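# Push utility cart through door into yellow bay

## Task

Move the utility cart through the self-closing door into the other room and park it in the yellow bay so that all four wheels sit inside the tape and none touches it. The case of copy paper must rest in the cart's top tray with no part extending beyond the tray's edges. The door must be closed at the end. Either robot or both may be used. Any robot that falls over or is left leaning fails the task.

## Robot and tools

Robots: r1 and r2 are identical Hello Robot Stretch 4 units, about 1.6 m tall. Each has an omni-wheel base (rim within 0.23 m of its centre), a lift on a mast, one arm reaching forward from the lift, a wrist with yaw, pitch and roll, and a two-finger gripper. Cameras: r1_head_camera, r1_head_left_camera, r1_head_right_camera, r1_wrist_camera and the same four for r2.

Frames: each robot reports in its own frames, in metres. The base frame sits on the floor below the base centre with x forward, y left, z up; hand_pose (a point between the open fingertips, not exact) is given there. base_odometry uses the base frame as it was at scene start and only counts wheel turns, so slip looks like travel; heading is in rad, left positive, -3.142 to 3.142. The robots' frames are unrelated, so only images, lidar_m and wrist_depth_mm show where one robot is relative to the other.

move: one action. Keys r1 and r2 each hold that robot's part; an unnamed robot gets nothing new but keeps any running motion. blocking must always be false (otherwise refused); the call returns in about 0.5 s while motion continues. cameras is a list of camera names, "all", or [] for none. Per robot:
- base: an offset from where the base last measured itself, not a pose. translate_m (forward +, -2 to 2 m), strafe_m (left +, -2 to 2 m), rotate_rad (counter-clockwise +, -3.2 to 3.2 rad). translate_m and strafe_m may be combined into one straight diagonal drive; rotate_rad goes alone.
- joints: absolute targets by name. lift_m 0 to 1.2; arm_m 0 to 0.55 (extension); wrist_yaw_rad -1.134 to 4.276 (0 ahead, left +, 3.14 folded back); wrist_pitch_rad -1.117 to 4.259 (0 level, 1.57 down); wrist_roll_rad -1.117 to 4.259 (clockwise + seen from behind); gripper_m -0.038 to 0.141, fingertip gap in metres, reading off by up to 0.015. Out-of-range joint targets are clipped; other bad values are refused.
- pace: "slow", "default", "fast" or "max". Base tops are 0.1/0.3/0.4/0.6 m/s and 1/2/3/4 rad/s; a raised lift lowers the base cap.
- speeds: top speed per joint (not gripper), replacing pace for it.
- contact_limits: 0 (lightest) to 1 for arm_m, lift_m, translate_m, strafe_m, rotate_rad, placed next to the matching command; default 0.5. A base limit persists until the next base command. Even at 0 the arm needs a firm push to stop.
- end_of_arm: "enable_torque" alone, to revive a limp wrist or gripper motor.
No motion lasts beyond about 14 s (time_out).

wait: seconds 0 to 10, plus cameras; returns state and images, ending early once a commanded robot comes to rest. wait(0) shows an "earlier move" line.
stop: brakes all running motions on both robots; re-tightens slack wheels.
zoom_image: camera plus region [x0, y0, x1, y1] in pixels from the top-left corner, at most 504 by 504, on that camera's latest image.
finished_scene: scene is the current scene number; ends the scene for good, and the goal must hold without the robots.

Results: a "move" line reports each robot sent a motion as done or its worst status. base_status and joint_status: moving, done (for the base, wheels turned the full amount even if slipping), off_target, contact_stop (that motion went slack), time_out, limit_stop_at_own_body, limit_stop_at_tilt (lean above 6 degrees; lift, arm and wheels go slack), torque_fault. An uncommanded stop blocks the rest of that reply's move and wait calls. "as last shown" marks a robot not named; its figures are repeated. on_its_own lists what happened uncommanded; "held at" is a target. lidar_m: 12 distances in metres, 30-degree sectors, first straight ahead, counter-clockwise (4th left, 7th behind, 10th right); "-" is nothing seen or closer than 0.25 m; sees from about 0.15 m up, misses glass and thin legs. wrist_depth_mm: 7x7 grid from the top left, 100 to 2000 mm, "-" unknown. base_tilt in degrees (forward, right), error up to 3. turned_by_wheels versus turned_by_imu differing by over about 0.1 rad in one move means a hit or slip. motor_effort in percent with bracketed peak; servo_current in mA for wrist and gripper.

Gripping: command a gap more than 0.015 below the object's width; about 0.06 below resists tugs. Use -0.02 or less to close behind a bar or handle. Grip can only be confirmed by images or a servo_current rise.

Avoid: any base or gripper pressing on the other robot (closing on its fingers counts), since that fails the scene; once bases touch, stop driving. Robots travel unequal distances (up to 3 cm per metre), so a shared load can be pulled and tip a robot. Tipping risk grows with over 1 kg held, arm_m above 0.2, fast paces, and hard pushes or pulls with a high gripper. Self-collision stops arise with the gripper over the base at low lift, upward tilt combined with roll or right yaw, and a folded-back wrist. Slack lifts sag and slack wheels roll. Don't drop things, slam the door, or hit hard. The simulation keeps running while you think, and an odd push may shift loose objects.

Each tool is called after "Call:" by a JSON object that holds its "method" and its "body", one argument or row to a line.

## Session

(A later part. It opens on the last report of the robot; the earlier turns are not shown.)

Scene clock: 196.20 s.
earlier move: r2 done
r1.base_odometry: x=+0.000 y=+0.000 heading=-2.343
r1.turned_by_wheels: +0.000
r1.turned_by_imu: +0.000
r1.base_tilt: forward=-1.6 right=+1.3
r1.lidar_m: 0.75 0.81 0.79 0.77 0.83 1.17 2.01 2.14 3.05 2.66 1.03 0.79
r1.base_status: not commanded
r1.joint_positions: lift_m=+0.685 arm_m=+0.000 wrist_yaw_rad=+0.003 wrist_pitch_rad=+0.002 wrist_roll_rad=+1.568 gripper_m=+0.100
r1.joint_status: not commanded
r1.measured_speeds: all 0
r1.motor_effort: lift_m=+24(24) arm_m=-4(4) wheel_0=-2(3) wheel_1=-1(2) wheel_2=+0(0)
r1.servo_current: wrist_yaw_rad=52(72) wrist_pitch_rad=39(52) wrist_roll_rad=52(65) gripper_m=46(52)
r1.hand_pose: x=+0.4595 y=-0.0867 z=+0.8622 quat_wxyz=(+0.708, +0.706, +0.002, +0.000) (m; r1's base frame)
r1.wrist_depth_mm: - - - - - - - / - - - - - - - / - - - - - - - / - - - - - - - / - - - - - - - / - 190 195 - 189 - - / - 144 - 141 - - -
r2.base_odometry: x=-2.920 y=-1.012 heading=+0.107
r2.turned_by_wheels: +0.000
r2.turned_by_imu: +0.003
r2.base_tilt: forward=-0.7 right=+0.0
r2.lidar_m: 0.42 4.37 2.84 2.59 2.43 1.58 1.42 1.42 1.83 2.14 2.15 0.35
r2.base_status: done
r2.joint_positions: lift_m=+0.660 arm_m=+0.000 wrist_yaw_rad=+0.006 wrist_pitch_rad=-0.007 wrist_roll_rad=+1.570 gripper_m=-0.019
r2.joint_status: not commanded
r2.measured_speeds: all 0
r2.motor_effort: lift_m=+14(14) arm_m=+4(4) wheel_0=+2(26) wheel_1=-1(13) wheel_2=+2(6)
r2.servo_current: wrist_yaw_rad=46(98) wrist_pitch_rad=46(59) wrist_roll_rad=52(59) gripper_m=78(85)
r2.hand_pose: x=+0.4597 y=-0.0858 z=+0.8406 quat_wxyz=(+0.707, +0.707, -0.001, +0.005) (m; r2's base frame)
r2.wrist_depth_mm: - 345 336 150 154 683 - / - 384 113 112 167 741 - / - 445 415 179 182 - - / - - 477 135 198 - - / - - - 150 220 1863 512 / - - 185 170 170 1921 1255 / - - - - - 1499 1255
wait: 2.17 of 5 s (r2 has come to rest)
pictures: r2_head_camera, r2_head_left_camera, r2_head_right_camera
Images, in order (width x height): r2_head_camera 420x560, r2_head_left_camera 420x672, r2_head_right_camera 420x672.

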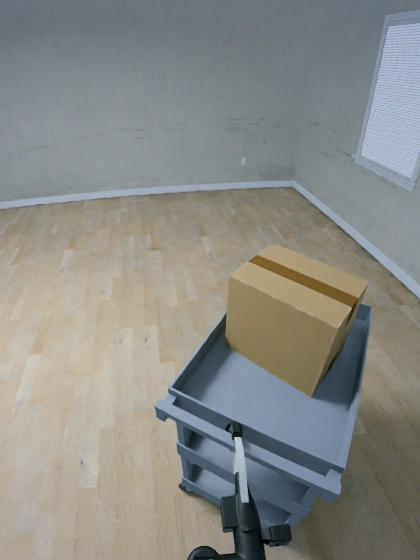

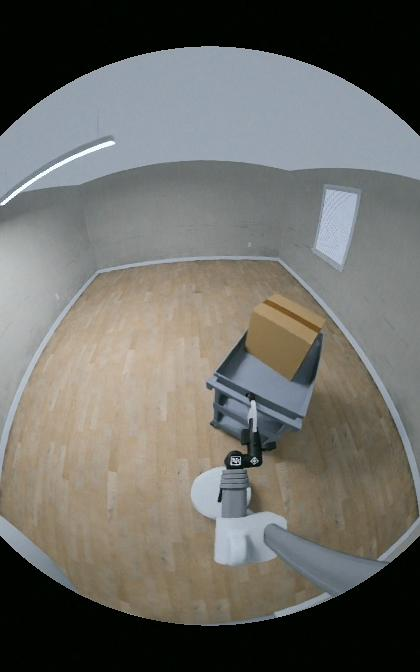

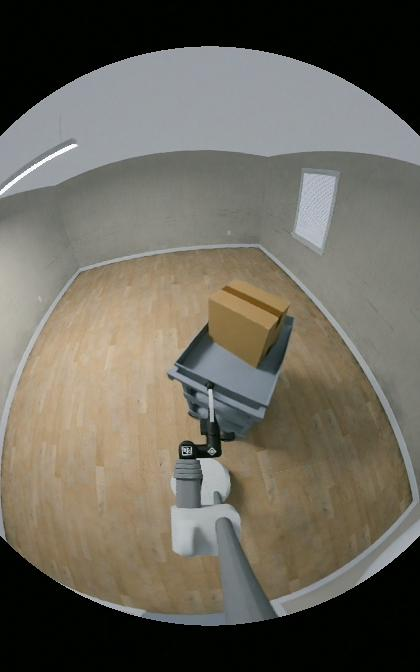

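Call:
{"method": "move", "body": {
  "blocking": false,
  "r2": {"base":{"translate_m":0.0,"strafe_m":-0.36}},
  "cameras": []
}}

Call:
{"method": "wait", "body": {
  "seconds": 5,
  "cameras": []
}}

Call:
{"method": "move", "body": {
  "blocking": false,
  "r2": {"base":{"rotate_rad":0.26},"pace":"slow"},
  "cameras": []
}}

Call:
{"method": "wait", "body": {
  "seconds": 4,
  "cameras": ["r2_head_camera","r2_head_right_camera"]
}}

Scene clock: 205.30 s.
move: r2 moving
r1: as last shown
r1.lidar_m: 0.75 0.79 0.81 0.78 0.82 1.18 2.00 2.14 3.01 2.65 1.05 0.77
r1.motor_effort: lift_m=+24(24) arm_m=-4(4) wheel_0=-2(2) wheel_1=-1(1) wheel_2=+0(0)
r1.servo_current: wrist_yaw_rad=46(59) wrist_pitch_rad=46(52) wrist_roll_rad=46(52) gripper_m=46(46)
r1.wrist_depth_mm: - - - - - - - / - - - - - - - / - - - - - - - / - - - - - - - / - - - - - - - / - 190 196 - 189 - - / - 144 - 141 - - -
r2.base_odometry: x=-2.916 y=-1.048 heading=+0.108
r2.turned_by_wheels: +0.001
r2.turned_by_imu: +0.002
r2.base_tilt: forward=-0.7 right=+0.0
r2.lidar_m: 0.42 4.39 2.90 2.64 2.42 1.55 1.44 1.39 1.82 2.10 2.15 0.37
r2.base_status: translate_m moving; strafe_m moving
r2.joint_positions: lift_m=+0.660 arm_m=+0.000 wrist_yaw_rad=+0.010 wrist_pitch_rad=-0.007 wrist_roll_rad=+1.570 gripper_m=-0.019
r2.joint_status: not commanded
r2.measured_speeds: translate_m=+0.000 strafe_m=-0.141 rotate_rad=-0.002 lift_m=+0.000 arm_m=+0.000 wrist_yaw_rad=+0.000 wrist_pitch_rad=+0.000 wrist_roll_rad=+0.000
r2.motor_effort: lift_m=+13(14) arm_m=+4(4) wheel_0=+18(20) wheel_1=-9(10) wheel_2=+0(2)
r2.servo_current: wrist_yaw_rad=72(72) wrist_pitch_rad=52(59) wrist_roll_rad=52(52) gripper_m=85(85)
r2.hand_pose: x=+0.4601 y=-0.0845 z=+0.8406 quat_wxyz=(+0.707, +0.707, +0.001, +0.006) (m; r2's base frame)
r2.wrist_depth_mm: - 345 - - 150 683 - / - 379 109 158 163 - - / - 459 410 173 177 - - / - - 469 192 195 - - / - - - 145 216 1921 512 / - - 186 165 170 1863 1182 / - - - - - 1618 1229
pictures: none
No camera images: "cameras" was empty.

Scene clock: 207.33 s.
earlier move: r2 done
r1.base_odometry: x=+0.000 y=+0.000 heading=-2.343
r1.turned_by_wheels: +0.000
r1.turned_by_imu: +0.000
r1.base_tilt: forward=-1.6 right=+1.3
r1.lidar_m: 0.75 0.79 0.81 0.76 0.83 1.18 1.99 2.15 3.02 2.69 1.07 0.78
r1.base_status: not commanded
r1.joint_positions: lift_m=+0.685 arm_m=+0.000 wrist_yaw_rad=+0.003 wrist_pitch_rad=+0.002 wrist_roll_rad=+1.568 gripper_m=+0.100
r1.joint_status: not commanded
r1.measured_speeds: all 0
r1.motor_effort: lift_m=+24(24) arm_m=-4(4) wheel_0=-2(2) wheel_1=-1(2) wheel_2=+0(0)
r1.servo_current: wrist_yaw_rad=52(59) wrist_pitch_rad=39(52) wrist_roll_rad=72(72) gripper_m=46(46)
r1.hand_pose: x=+0.4595 y=-0.0867 z=+0.8622 quat_wxyz=(+0.708, +0.706, +0.002, +0.000) (m; r1's base frame)
r1.wrist_depth_mm: - - - - - - - / - - - - - - - / - - - - - - - / - - - - - - - / - - - - - - - / - 190 195 - 189 - - / - 144 - 141 - - -
r2.base_odometry: x=-2.881 y=-1.370 heading=+0.107
r2.turned_by_wheels: -0.001
r2.turned_by_imu: +0.001
r2.base_tilt: forward=-0.7 right=+0.0
r2.lidar_m: 0.41 0.47 3.24 2.95 2.35 1.54 1.34 1.40 1.77 1.79 1.80 0.40
r2.base_status: done
r2.joint_positions: lift_m=+0.660 arm_m=+0.000 wrist_yaw_rad=+0.005 wrist_pitch_rad=-0.007 wrist_roll_rad=+1.570 gripper_m=-0.019
r2.joint_status: not commanded
r2.measured_speeds: all 0
r2.motor_effort: lift_m=+13(14) arm_m=+3(4) wheel_0=+3(21) wheel_1=-1(11) wheel_2=+0(2)
r2.servo_current: wrist_yaw_rad=46(72) wrist_pitch_rad=46(59) wrist_roll_rad=33(65) gripper_m=78(85)
r2.hand_pose: x=+0.4598 y=-0.0858 z=+0.8406 quat_wxyz=(+0.707, +0.707, -0.001, +0.004) (m; r2's base frame)
r2.wrist_depth_mm: - - - 196 199 741 - / - - 404 204 205 750 - / - 436 427 157 212 788 - / - 473 452 216 220 820 - / - - 488 224 227 - - / - - 183 174 182 1863 - / - - - - - 1661 477
wait: 2.03 of 5 s (r2 has come to rest)
pictures: none
No camera images: "cameras" was empty.

Scene clock: 207.83 s.
move: r2 moving
r1: as last shown
r1.base_tilt: forward=-1.5 right=+1.2
r1.lidar_m: 0.76 0.81 0.81 0.78 0.80 1.14 2.02 2.14 3.05 2.69 1.07 0.78
r1.motor_effort: lift_m=+24(24) arm_m=-3(4) wheel_0=-2(2) wheel_1=-1(1) wheel_2=+0(0)
r1.servo_current: wrist_yaw_rad=46(52) wrist_pitch_rad=39(46) wrist_roll_rad=39(72) gripper_m=39(46)
r2.base_odometry: x=-2.881 y=-1.370 heading=+0.231
r2.turned_by_wheels: +0.124
r2.turned_by_imu: +0.120
r2.base_tilt: forward=-0.7 right=+0.1
r2.lidar_m: 0.42 4.26 3.10 2.94 2.01 1.47 1.33 1.45 1.88 1.77 0.45 0.40
r2.base_status: rotate_rad moving
r2.joint_positions: lift_m=+0.660 arm_m=+0.000 wrist_yaw_rad=-0.010 wrist_pitch_rad=-0.007 wrist_roll_rad=+1.570 gripper_m=-0.019
r2.joint_status: not commanded
r2.measured_speeds: translate_m=+0.001 strafe_m=-0.001 rotate_rad=+0.489 lift_m=+0.000 arm_m=+0.000 wrist_yaw_rad=-0.004 wrist_pitch_rad=+0.000 wrist_roll_rad=+0.000
r2.motor_effort: lift_m=+13(14) arm_m=+2(3) wheel_0=-9(15) wheel_1=-8(10) wheel_2=-15(15)
r2.servo_current: wrist_yaw_rad=59(72) wrist_pitch_rad=52(52) wrist_roll_rad=46(52) gripper_m=78(78)
r2.hand_pose: x=+0.4584 y=-0.0902 z=+0.8406 quat_wxyz=(+0.708, +0.707, -0.006, -0.001) (m; r2's base frame)
r2.wrist_depth_mm: - - 488 186 187 732 - / - 399 397 143 196 759 - / - 433 427 202 206 788 - / - - 455 212 216 820 - / - - 500 222 226 - - / - - 184 178 171 1756 500 / - - - - - 1576 1308
pictures: none
No camera images: "cameras" was empty.

Scene clock: 208.63 s.
earlier move: r2 done
r1.base_odometry: x=+0.000 y=+0.000 heading=-2.343
r1.turned_by_wheels: +0.000
r1.turned_by_imu: +0.000
r1.base_tilt: forward=-1.5 right=+1.3
r1.lidar_m: 0.74 0.80 0.80 0.77 0.81 1.13 2.01 2.17 3.04 2.68 1.05 0.80
r1.base_status: not commanded
r1.joint_positions: lift_m=+0.685 arm_m=+0.000 wrist_yaw_rad=+0.003 wrist_pitch_rad=+0.002 wrist_roll_rad=+1.568 gripper_m=+0.100
r1.joint_status: not commanded
r1.measured_speeds: all 0
r1.motor_effort: lift_m=+24(24) arm_m=-4(4) wheel_0=-2(2) wheel_1=-1(1) wheel_2=+0(0)
r1.servo_current: wrist_yaw_rad=72(72) wrist_pitch_rad=46(46) wrist_roll_rad=59(72) gripper_m=46(46)
r1.hand_pose: x=+0.4595 y=-0.0867 z=+0.8622 quat_wxyz=(+0.708, +0.706, +0.002, +0.000) (m; r1's base frame)
r1.wrist_depth_mm: - - - - - - - / - - - - - - - / - - - - - - - / - - - - - - - / - - - - - - - / - 190 196 - 190 - - / - 144 - 141 - - -
r2.base_odometry: x=-2.881 y=-1.370 heading=+0.366
r2.turned_by_wheels: +0.134
r2.turned_by_imu: +0.131
r2.base_tilt: forward=-0.7 right=+0.0
r2.lidar_m: 0.41 3.80 3.00 2.95 1.78 1.39 1.32 1.52 1.82 1.78 0.45 0.37
r2.base_status: done
r2.joint_positions: lift_m=+0.660 arm_m=+0.000 wrist_yaw_rad=-0.010 wrist_pitch_rad=-0.007 wrist_roll_rad=+1.570 gripper_m=-0.019
r2.joint_status: not commanded
r2.measured_speeds: all 0
r2.motor_effort: lift_m=+13(14) arm_m=-3(4) wheel_0=-8(15) wheel_1=-5(10) wheel_2=-9(15)
r2.servo_current: wrist_yaw_rad=65(72) wrist_pitch_rad=46(52) wrist_roll_rad=52(52) gripper_m=85(85)
r2.hand_pose: x=+0.4584 y=-0.0902 z=+0.8406 quat_wxyz=(+0.708, +0.707, -0.006, -0.001) (m; r2's base frame)
r2.wrist_depth_mm: - 343 332 154 158 676 - / - 387 117 166 170 741 - / - 452 415 180 185 - - / - - 480 139 202 - - / - - - 153 222 1808 500 / - - 186 172 171 1661 1182 / - - - - - 1464 1229
wait: 0.80 of 4 s (r2 has come to rest)
pictures: r2_head_camera, r2_head_right_camera
Images, in order (width x height): r2_head_camera 420x560, r2_head_right_camera 420x672.

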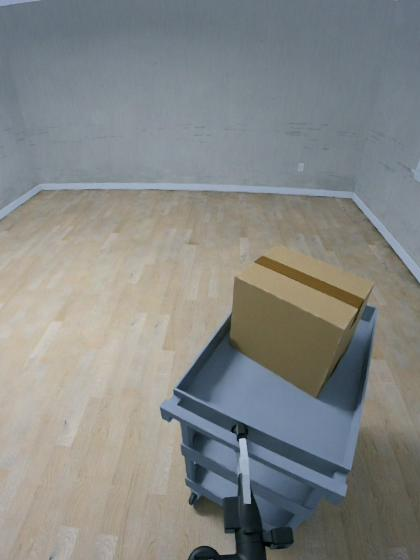

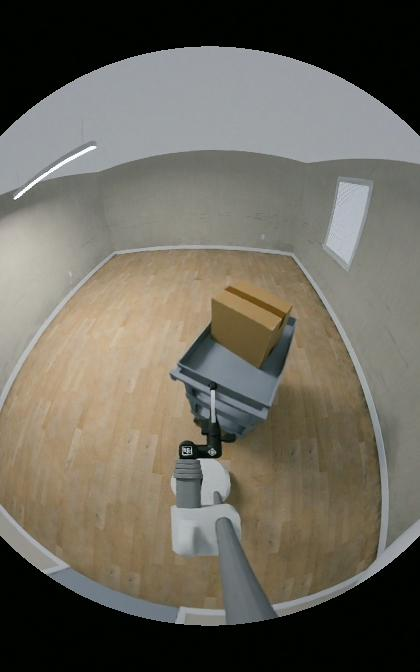

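Call:
{"method": "move", "body": {
  "blocking": false,
  "r2": {"joints":{"gripper_m":0.12}},
  "cameras": []
}}

Call:
{"method": "wait", "body": {
  "seconds": 3,
  "cameras": []
}}

Call:
{"method": "move", "body": {
  "blocking": false,
  "r2": {"base":{"translate_m":-0.35},"pace":"slow"},
  "r1": {"base":{"strafe_m":-1.75}},
  "cameras": []
}}

Call:
{"method": "wait", "body": {
  "seconds": 5,
  "cameras": []
}}

Call:
{"method": "wait", "body": {
  "seconds": 3,
  "cameras": []
}}

Call:
{"method": "move", "body": {
  "blocking": false,
  "r2": {"base":{"rotate_rad":3.2},"joints":{"wrist_roll_rad":0.0}},
  "cameras": []
}}

Call:
{"method": "wait", "body": {
  "seconds": 4,
  "cameras": ["r2_head_camera","r2_head_right_camera","r1_head_camera","r1_head_right_camera"]
}}

Scene clock: 221.60 s.
move: r2 moving
r1: as last shown
r1.base_tilt: forward=-1.6 right=+1.3
r1.lidar_m: 0.74 0.81 0.79 0.77 0.81 1.20 2.01 2.12 3.04 2.65 1.06 0.79
r1.motor_effort: lift_m=+24(24) arm_m=-3(4) wheel_0=-2(2) wheel_1=-1(1) wheel_2=+0(0)
r1.servo_current: wrist_yaw_rad=52(65) wrist_pitch_rad=46(52) wrist_roll_rad=52(65) gripper_m=39(46)
r1.wrist_depth_mm: - - - - - - - / - - - - - - - / - - - - - - - / - - - - - - - / - - - - - - - / - 190 196 - 189 - - / - 144 - 141 - - -
r2.base_odometry: x=-2.881 y=-1.370 heading=+0.366
r2.turned_by_wheels: +0.000
r2.turned_by_imu: +0.001
r2.base_tilt: forward=-0.7 right=+0.0
r2.lidar_m: 0.44 3.79 2.99 2.97 1.79 1.43 1.31 1.52 1.82 1.77 0.41 0.38
r2.base_status: not commanded
r2.joint_positions: lift_m=+0.660 arm_m=+0.000 wrist_yaw_rad=-0.010 wrist_pitch_rad=-0.007 wrist_roll_rad=+1.570 gripper_m=+0.005
r2.joint_status: gripper_m moving
r2.measured_speeds: translate_m=+0.000 strafe_m=+0.000 rotate_rad=+0.001 lift_m=+0.000 arm_m=+0.000 wrist_yaw_rad=+0.000 wrist_pitch_rad=+0.000 wrist_roll_rad=+0.000
r2.motor_effort: lift_m=+13(13) arm_m=-4(4) wheel_0=-6(7) wheel_1=-5(5) wheel_2=-10(10)
r2.servo_current: wrist_yaw_rad=65(78) wrist_pitch_rad=52(52) wrist_roll_rad=46(52) gripper_m=91(98)
r2.hand_pose: x=+0.4584 y=-0.0902 z=+0.8406 quat_wxyz=(+0.708, +0.707, -0.006, -0.001) (m; r2's base frame)
r2.wrist_depth_mm: - 355 109 157 160 676 - / - 389 118 167 172 - - / - 462 424 128 187 - - / - - 488 141 204 - - / - - - 156 225 1863 517 / - - 187 183 176 1921 1160 / - - - - 124 1576 1255
pictures: none
No camera images: "cameras" was empty.

Scene clock: 223.27 s.
earlier move: r2 done
r1.base_odometry: x=+0.000 y=+0.000 heading=-2.343
r1.turned_by_wheels: +0.000
r1.turned_by_imu: +0.000
r1.base_tilt: forward=-1.6 right=+1.2
r1.lidar_m: 0.75 0.81 0.81 0.76 0.82 1.16 2.01 2.17 3.04 2.66 1.05 0.78
r1.base_status: not commanded
r1.joint_positions: lift_m=+0.685 arm_m=+0.000 wrist_yaw_rad=+0.003 wrist_pitch_rad=+0.002 wrist_roll_rad=+1.568 gripper_m=+0.100
r1.joint_status: not commanded
r1.measured_speeds: all 0
r1.motor_effort: lift_m=+24(24) arm_m=-4(4) wheel_0=-2(3) wheel_1=-1(2) wheel_2=+0(0)
r1.servo_current: wrist_yaw_rad=46(65) wrist_pitch_rad=46(52) wrist_roll_rad=59(65) gripper_m=46(46)
r1.hand_pose: x=+0.4595 y=-0.0867 z=+0.8622 quat_wxyz=(+0.708, +0.706, +0.002, +0.000) (m; r1's base frame)
r1.wrist_depth_mm: - - - - - - - / - - - - - - - / - - - - - - - / - - - - - - - / - - - - - - - / - 190 196 - 189 - - / - 144 - 141 - - -
r2.base_odometry: x=-2.881 y=-1.370 heading=+0.366
r2.turned_by_wheels: +0.000
r2.turned_by_imu: +0.000
r2.base_tilt: forward=-0.7 right=+0.1
r2.lidar_m: 0.44 3.77 3.00 2.96 1.78 1.41 1.34 1.52 1.79 1.77 0.38 0.38
r2.base_status: not commanded
r2.joint_positions: lift_m=+0.660 arm_m=+0.000 wrist_yaw_rad=-0.009 wrist_pitch_rad=-0.007 wrist_roll_rad=+1.570 gripper_m=+0.120
r2.joint_status: all done
r2.measured_speeds: all 0
r2.motor_effort: lift_m=+13(14) arm_m=-4(4) wheel_0=-5(7) wheel_1=-5(5) wheel_2=-9(10)
r2.servo_current: wrist_yaw_rad=59(78) wrist_pitch_rad=52(59) wrist_roll_rad=52(59) gripper_m=52(117)
r2.hand_pose: x=+0.4585 y=-0.0899 z=+0.8406 quat_wxyz=(+0.708, +0.707, -0.006, -0.001) (m; r2's base frame)
r2.wrist_depth_mm: - 355 110 158 160 - - / - 389 373 172 174 - - / - 455 427 183 189 - - / - - 496 144 207 - - / - - - 220 230 1863 512 / - - 192 184 245 1863 459 / - - - - 122 1618 1229
wait: 1.67 of 3 s (r2 has come to rest)
pictures: none
No camera images: "cameras" was empty.

Scene clock: 223.77 s.
move: r1 moving; r2 moving
r1.base_odometry: x=-0.026 y=+0.025 heading=-2.343
r1.turned_by_wheels: +0.000
r1.turned_by_imu: +0.000
r1.base_tilt: forward=-1.6 right=+1.3
r1.lidar_m: 0.75 0.81 0.82 0.81 0.85 1.22 2.02 2.16 3.00 2.66 1.02 0.79
r1.base_status: strafe_m moving
r1.joint_positions: lift_m=+0.685 arm_m=+0.000 wrist_yaw_rad=+0.003 wrist_pitch_rad=+0.002 wrist_roll_rad=+1.568 gripper_m=+0.100
r1.joint_status: not commanded
r1.measured_speeds: translate_m=+0.000 strafe_m=-0.141 rotate_rad=+0.000 lift_m=+0.000 arm_m=+0.000 wrist_yaw_rad=+0.000 wrist_pitch_rad=+0.000 wrist_roll_rad=+0.000
r1.motor_effort: lift_m=+24(24) arm_m=-3(4) wheel_0=+8(10) wheel_1=-10(10) wheel_2=+0(1)
r1.servo_current: wrist_yaw_rad=59(65) wrist_pitch_rad=39(52) wrist_roll_rad=65(65) gripper_m=46(46)
r1.hand_pose: x=+0.4595 y=-0.0867 z=+0.8622 quat_wxyz=(+0.708, +0.706, +0.002, +0.000) (m; r1's base frame)
r1.wrist_depth_mm: - - - - - - - / - - - - - - - / - - - - - - - / - - - - - - - / - - - - - - - / - 190 195 - 189 - - / - 144 - 140 - - -
r2.base_odometry: x=-2.893 y=-1.375 heading=+0.366
r2.turned_by_wheels: +0.000
r2.turned_by_imu: +0.000
r2.base_tilt: forward=-0.7 right=+0.0
r2.lidar_m: 0.47 3.78 3.01 2.95 1.76 1.40 1.35 1.48 1.82 1.80 1.93 0.38
r2.base_status: translate_m moving
r2.joint_positions: lift_m=+0.660 arm_m=+0.000 wrist_yaw_rad=-0.003 wrist_pitch_rad=-0.002 wrist_roll_rad=+1.570 gripper_m=+0.120
r2.joint_status: not commanded
r2.measured_speeds: translate_m=-0.049 strafe_m=+0.000 rotate_rad=+0.002 lift_m=+0.000 arm_m=+0.000 wrist_yaw_rad=+0.000 wrist_pitch_rad=+0.000 wrist_roll_rad=+0.000
r2.motor_effort: lift_m=+15(15) arm_m=+1(4) wheel_0=-5(9) wheel_1=-7(8) wheel_2=+8(8)
r2.servo_current: wrist_yaw_rad=46(65) wrist_pitch_rad=39(59) wrist_roll_rad=39(52) gripper_m=52(52)
r2.hand_pose: x=+0.4590 y=-0.0883 z=+0.8390 quat_wxyz=(+0.708, +0.707, -0.002, +0.000) (m; r2's base frame)
r2.wrist_depth_mm: - 359 118 169 169 715 - / - 397 124 184 184 778 - / - 459 427 201 200 - - / - - 154 220 224 - - / - - 220 239 244 1708 504 / - - 190 185 198 1464 455 / - - - - 359 355 364
pictures: none
No camera images: "cameras" was empty.

Scene clock: 228.07 s.
earlier move: r1 moving; r2 done
r1.base_odometry: x=-0.920 y=+0.897 heading=-2.344
r1.turned_by_wheels: +0.000
r1.turned_by_imu: -0.009
r1.base_tilt: forward=-1.6 right=+1.2
r1.lidar_m: 0.76 0.75 1.08 2.05 2.16 2.12 2.06 2.17 2.76 2.61 1.09 0.83
r1.base_status: strafe_m moving
r1.joint_positions: lift_m=+0.685 arm_m=+0.000 wrist_yaw_rad=+0.003 wrist_pitch_rad=+0.002 wrist_roll_rad=+1.568 gripper_m=+0.100
r1.joint_status: not commanded
r1.measured_speeds: translate_m=+0.000 strafe_m=-0.300 rotate_rad=-0.003 lift_m=+0.000 arm_m=+0.000 wrist_yaw_rad=+0.000 wrist_pitch_rad=+0.000 wrist_roll_rad=+0.000
r1.motor_effort: lift_m=+23(24) arm_m=-3(4) wheel_0=+4(11) wheel_1=-6(12) wheel_2=+0(2)
r1.servo_current: wrist_yaw_rad=46(78) wrist_pitch_rad=33(52) wrist_roll_rad=46(65) gripper_m=46(52)
r1.hand_pose: x=+0.4595 y=-0.0867 z=+0.8622 quat_wxyz=(+0.708, +0.706, +0.002, +0.000) (m; r1's base frame)
r1.wrist_depth_mm: 564 559 559 569 - - - / 569 569 569 - - - - / 564 564 - - - - - / - - - - - - - / - - - - - - - / - 190 196 - 190 - - / - 144 - 141 - - -
r2.base_odometry: x=-3.208 y=-1.495 heading=+0.366
r2.turned_by_wheels: +0.000
r2.turned_by_imu: +0.000
r2.base_tilt: forward=-0.7 right=+0.0
r2.lidar_m: 0.71 3.86 3.04 2.87 1.38 0.98 1.03 1.12 1.71 1.74 1.91 0.68
r2.base_status: done
r2.joint_positions: lift_m=+0.660 arm_m=+0.000 wrist_yaw_rad=-0.003 wrist_pitch_rad=-0.002 wrist_roll_rad=+1.570 gripper_m=+0.120
r2.joint_status: not commanded
r2.measured_speeds: all 0
r2.motor_effort: lift_m=+15(16) arm_m=+4(4) wheel_0=-4(9) wheel_1=-5(8) wheel_2=+6(10)
r2.servo_current: wrist_yaw_rad=52(65) wrist_pitch_rad=39(59) wrist_roll_rad=52(59) gripper_m=52(59)
r2.hand_pose: x=+0.4590 y=-0.0883 z=+0.8390 quat_wxyz=(+0.708, +0.707, -0.002, +0.000) (m; r2's base frame)
r2.wrist_depth_mm: - - - 554 - 661 564 / - - 691 466 - - 466 / - - 732 496 - - 508 / - - 878 549 - 559 - / - - - 627 - 609 1182 / - - 198 647 191 1397 1182 / - - - - - 1756 1160
wait: 4.30 of 5 s (r2 has come to rest)
pictures: none
No camera images: "cameras" was empty.

Scene clock: 230.43 s.
earlier move: r1 done
r1.base_odometry: x=-1.253 y=+1.222 heading=-2.343
r1.turned_by_wheels: +0.000
r1.turned_by_imu: -0.003
r1.base_tilt: forward=-1.5 right=+1.3
r1.lidar_m: 0.78 0.83 1.05 2.50 2.64 2.13 2.06 2.21 2.28 2.21 1.00 0.79
r1.base_status: done
r1.joint_positions: lift_m=+0.685 arm_m=+0.000 wrist_yaw_rad=+0.003 wrist_pitch_rad=+0.002 wrist_roll_rad=+1.568 gripper_m=+0.100
r1.joint_status: not commanded
r1.measured_speeds: all 0
r1.motor_effort: lift_m=+23(24) arm_m=-3(4) wheel_0=+1(11) wheel_1=+0(12) wheel_2=+0(2)
r1.servo_current: wrist_yaw_rad=59(78) wrist_pitch_rad=39(52) wrist_roll_rad=52(72) gripper_m=52(52)
r1.hand_pose: x=+0.4595 y=-0.0867 z=+0.8622 quat_wxyz=(+0.708, +0.706, +0.002, +0.000) (m; r1's base frame)
r1.wrist_depth_mm: 512 521 525 530 530 488 535 / 554 559 554 564 569 - - / 559 564 559 564 - - - / 564 559 559 564 - - - / 564 559 569 - - - - / 564 559 213 - 189 - - / 564 559 - 141 - - -
r2.base_odometry: x=-3.208 y=-1.495 heading=+0.366
r2.turned_by_wheels: +0.000
r2.turned_by_imu: +0.000
r2.base_tilt: forward=-0.7 right=+0.1
r2.lidar_m: 0.69 3.83 3.06 2.89 1.34 1.00 1.01 1.14 1.72 1.74 1.90 0.70
r2.base_status: done
r2.joint_positions: lift_m=+0.660 arm_m=+0.000 wrist_yaw_rad=-0.003 wrist_pitch_rad=-0.002 wrist_roll_rad=+1.570 gripper_m=+0.120
r2.joint_status: not commanded
r2.measured_speeds: all 0
r2.motor_effort: lift_m=+15(16) arm_m=+4(4) wheel_0=-4(9) wheel_1=-5(8) wheel_2=+6(10)
r2.servo_current: wrist_yaw_rad=33(65) wrist_pitch_rad=39(59) wrist_roll_rad=46(59) gripper_m=52(59)
r2.hand_pose: x=+0.4590 y=-0.0883 z=+0.8390 quat_wxyz=(+0.708, +0.707, -0.002, +0.000) (m; r2's base frame)
r2.wrist_depth_mm: - - - 549 - 668 559 / - - 691 466 - - 466 / - - 741 500 - - 508 / - - 878 549 - 564 - / - - - 621 - 609 1182 / - - 199 647 192 1397 1182 / - - - - - 1708 1160
wait: 2.37 of 3 s (r1 has come to rest)
pictures: none
No camera images: "cameras" was empty.

Scene clock: 230.93 s.
move: r2 moving
r1: as last shown
r1.turned_by_imu: +0.000
r1.lidar_m: 0.78 0.81 1.06 2.50 2.62 2.15 2.06 2.18 2.27 2.18 1.00 0.76
r1.motor_effort: lift_m=+23(23) arm_m=-4(4) wheel_0=+0(1) wheel_1=+0(1) wheel_2=+0(0)
r1.servo_current: wrist_yaw_rad=39(65) wrist_pitch_rad=52(52) wrist_roll_rad=52(72) gripper_m=39(52)
r1.wrist_depth_mm: 504 525 525 530 535 492 530 / 554 564 564 569 569 - - / 559 564 559 564 - - - / 559 569 569 569 - - - / 559 559 569 - - - - / 559 564 211 - 190 - - / 559 569 - 141 - - -
r2.base_odometry: x=-3.208 y=-1.495 heading=+0.618
r2.turned_by_wheels: +0.252
r2.turned_by_imu: +0.245
r2.base_tilt: forward=-0.6 right=+0.1
r2.lidar_m: 0.80 3.30 2.99 1.79 1.15 0.99 1.04 1.31 1.75 1.76 2.21 0.68
r2.base_status: rotate_rad moving
r2.joint_positions: lift_m=+0.660 arm_m=+0.000 wrist_yaw_rad=-0.003 wrist_pitch_rad=-0.002 wrist_roll_rad=+0.982 gripper_m=+0.120
r2.joint_status: wrist_roll_rad moving
r2.measured_speeds: translate_m=+0.002 strafe_m=+0.001 rotate_rad=+0.978 lift_m=+0.000 arm_m=+0.000 wrist_yaw_rad=+0.000 wrist_pitch_rad=+0.000 wrist_roll_rad=-1.820
r2.motor_effort: lift_m=+15(16) arm_m=+4(4) wheel_0=-8(8) wheel_1=-10(10) wheel_2=-11(11)
r2.servo_current: wrist_yaw_rad=52(65) wrist_pitch_rad=39(39) wrist_roll_rad=117(117) gripper_m=52(59)
r2.hand_pose: x=+0.4590 y=-0.0883 z=+0.8390 quat_wxyz=(+0.882, +0.472, -0.002, -0.001) (m; r2's base frame)
r2.wrist_depth_mm: - - - 732 445 - 891 / - - - 831 477 - - / - - - - 580 - - / - - - - - - 512 / - - - - - 609 580 / - - 198 - 213 1229 1060 / - - - - 1756 1308 1008
pictures: none
No camera images: "cameras" was empty.

Scene clock: 233.33 s.
earlier move: r2 done
r1.base_odometry: x=-1.253 y=+1.222 heading=-2.343
r1.turned_by_wheels: +0.000
r1.turned_by_imu: +0.000
r1.base_tilt: forward=-1.6 right=+1.2
r1.lidar_m: 0.77 0.83 1.03 2.50 2.64 2.14 2.06 2.21 2.28 2.20 0.99 0.78
r1.base_status: not commanded
r1.joint_positions: lift_m=+0.685 arm_m=+0.000 wrist_yaw_rad=+0.003 wrist_pitch_rad=+0.002 wrist_roll_rad=+1.568 gripper_m=+0.100
r1.joint_status: not commanded
r1.measured_speeds: all 0
r1.motor_effort: lift_m=+23(23) arm_m=-4(4) wheel_0=+0(1) wheel_1=+0(1) wheel_2=+0(0)
r1.servo_current: wrist_yaw_rad=39(72) wrist_pitch_rad=39(52) wrist_roll_rad=52(72) gripper_m=46(52)
r1.hand_pose: x=+0.4595 y=-0.0867 z=+0.8622 quat_wxyz=(+0.708, +0.706, +0.002, +0.000) (m; r1's base frame)
r1.wrist_depth_mm: 504 521 530 535 530 496 539 / 564 554 564 564 564 - - / 554 559 559 569 - - - / 554 564 564 569 - - - / 564 564 564 - - - - / 564 564 211 - 189 - - / 569 569 - 141 - - -
r2.base_odometry: x=-3.208 y=-1.495 heading=-2.718
r2.turned_by_wheels: +2.947
r2.turned_by_imu: +2.869
r2.base_tilt: forward=-0.7 right=+0.1
r2.lidar_m: 1.03 1.14 1.76 1.74 1.92 0.67 0.72 3.76 3.05 2.61 1.30 0.98
r2.base_status: done
r2.joint_positions: lift_m=+0.660 arm_m=+0.000 wrist_yaw_rad=-0.003 wrist_pitch_rad=-0.002 wrist_roll_rad=+0.002 gripper_m=+0.120
r2.joint_status: all done
r2.measured_speeds: all 0
r2.motor_effort: lift_m=+15(16) arm_m=+4(4) wheel_0=-3(12) wheel_1=-2(11) wheel_2=-5(13)
r2.servo_current: wrist_yaw_rad=46(65) wrist_pitch_rad=33(46) wrist_roll_rad=46(117) gripper_m=46(59)
r2.hand_pose: x=+0.4591 y=-0.0881 z=+0.8390 quat_wxyz=(+1.000, +0.001, -0.001, -0.001) (m; r2's base frame)
r2.wrist_depth_mm: - - - - - - - / - - - - - - - / - - - - - - - / - - - - - - - / - - - - - - - / - 186 190 - 186 - - / - - - - - - -
wait: 2.40 of 4 s (r2 has come to rest)
pictures: r1_head_camera, r1_head_right_camera, r2_head_camera, r2_head_right_camera
Images, in order (width x height): r1_head_camera 420x560, r1_head_right_camera 420x672, r2_head_camera 420x560, r2_head_right_camera 420x672.

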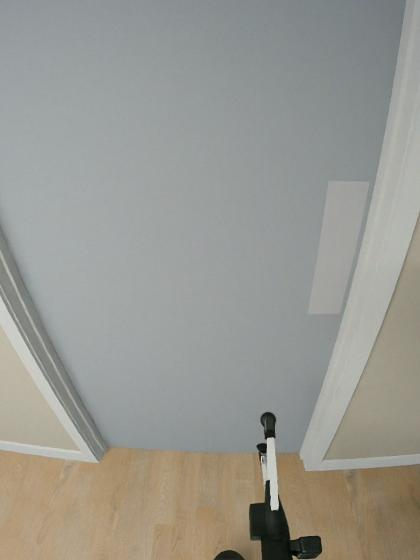

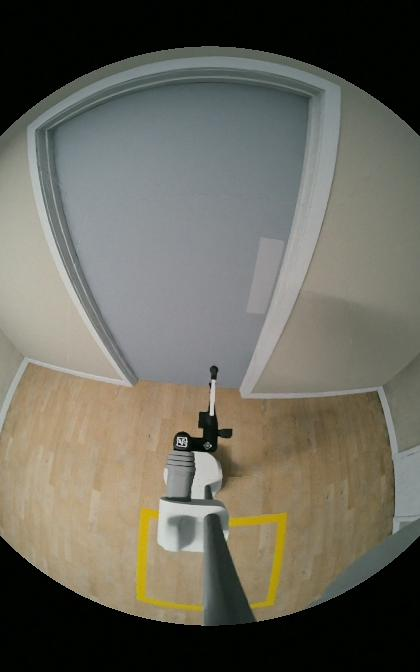

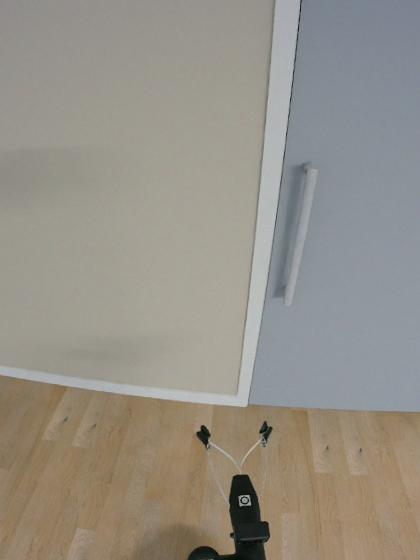

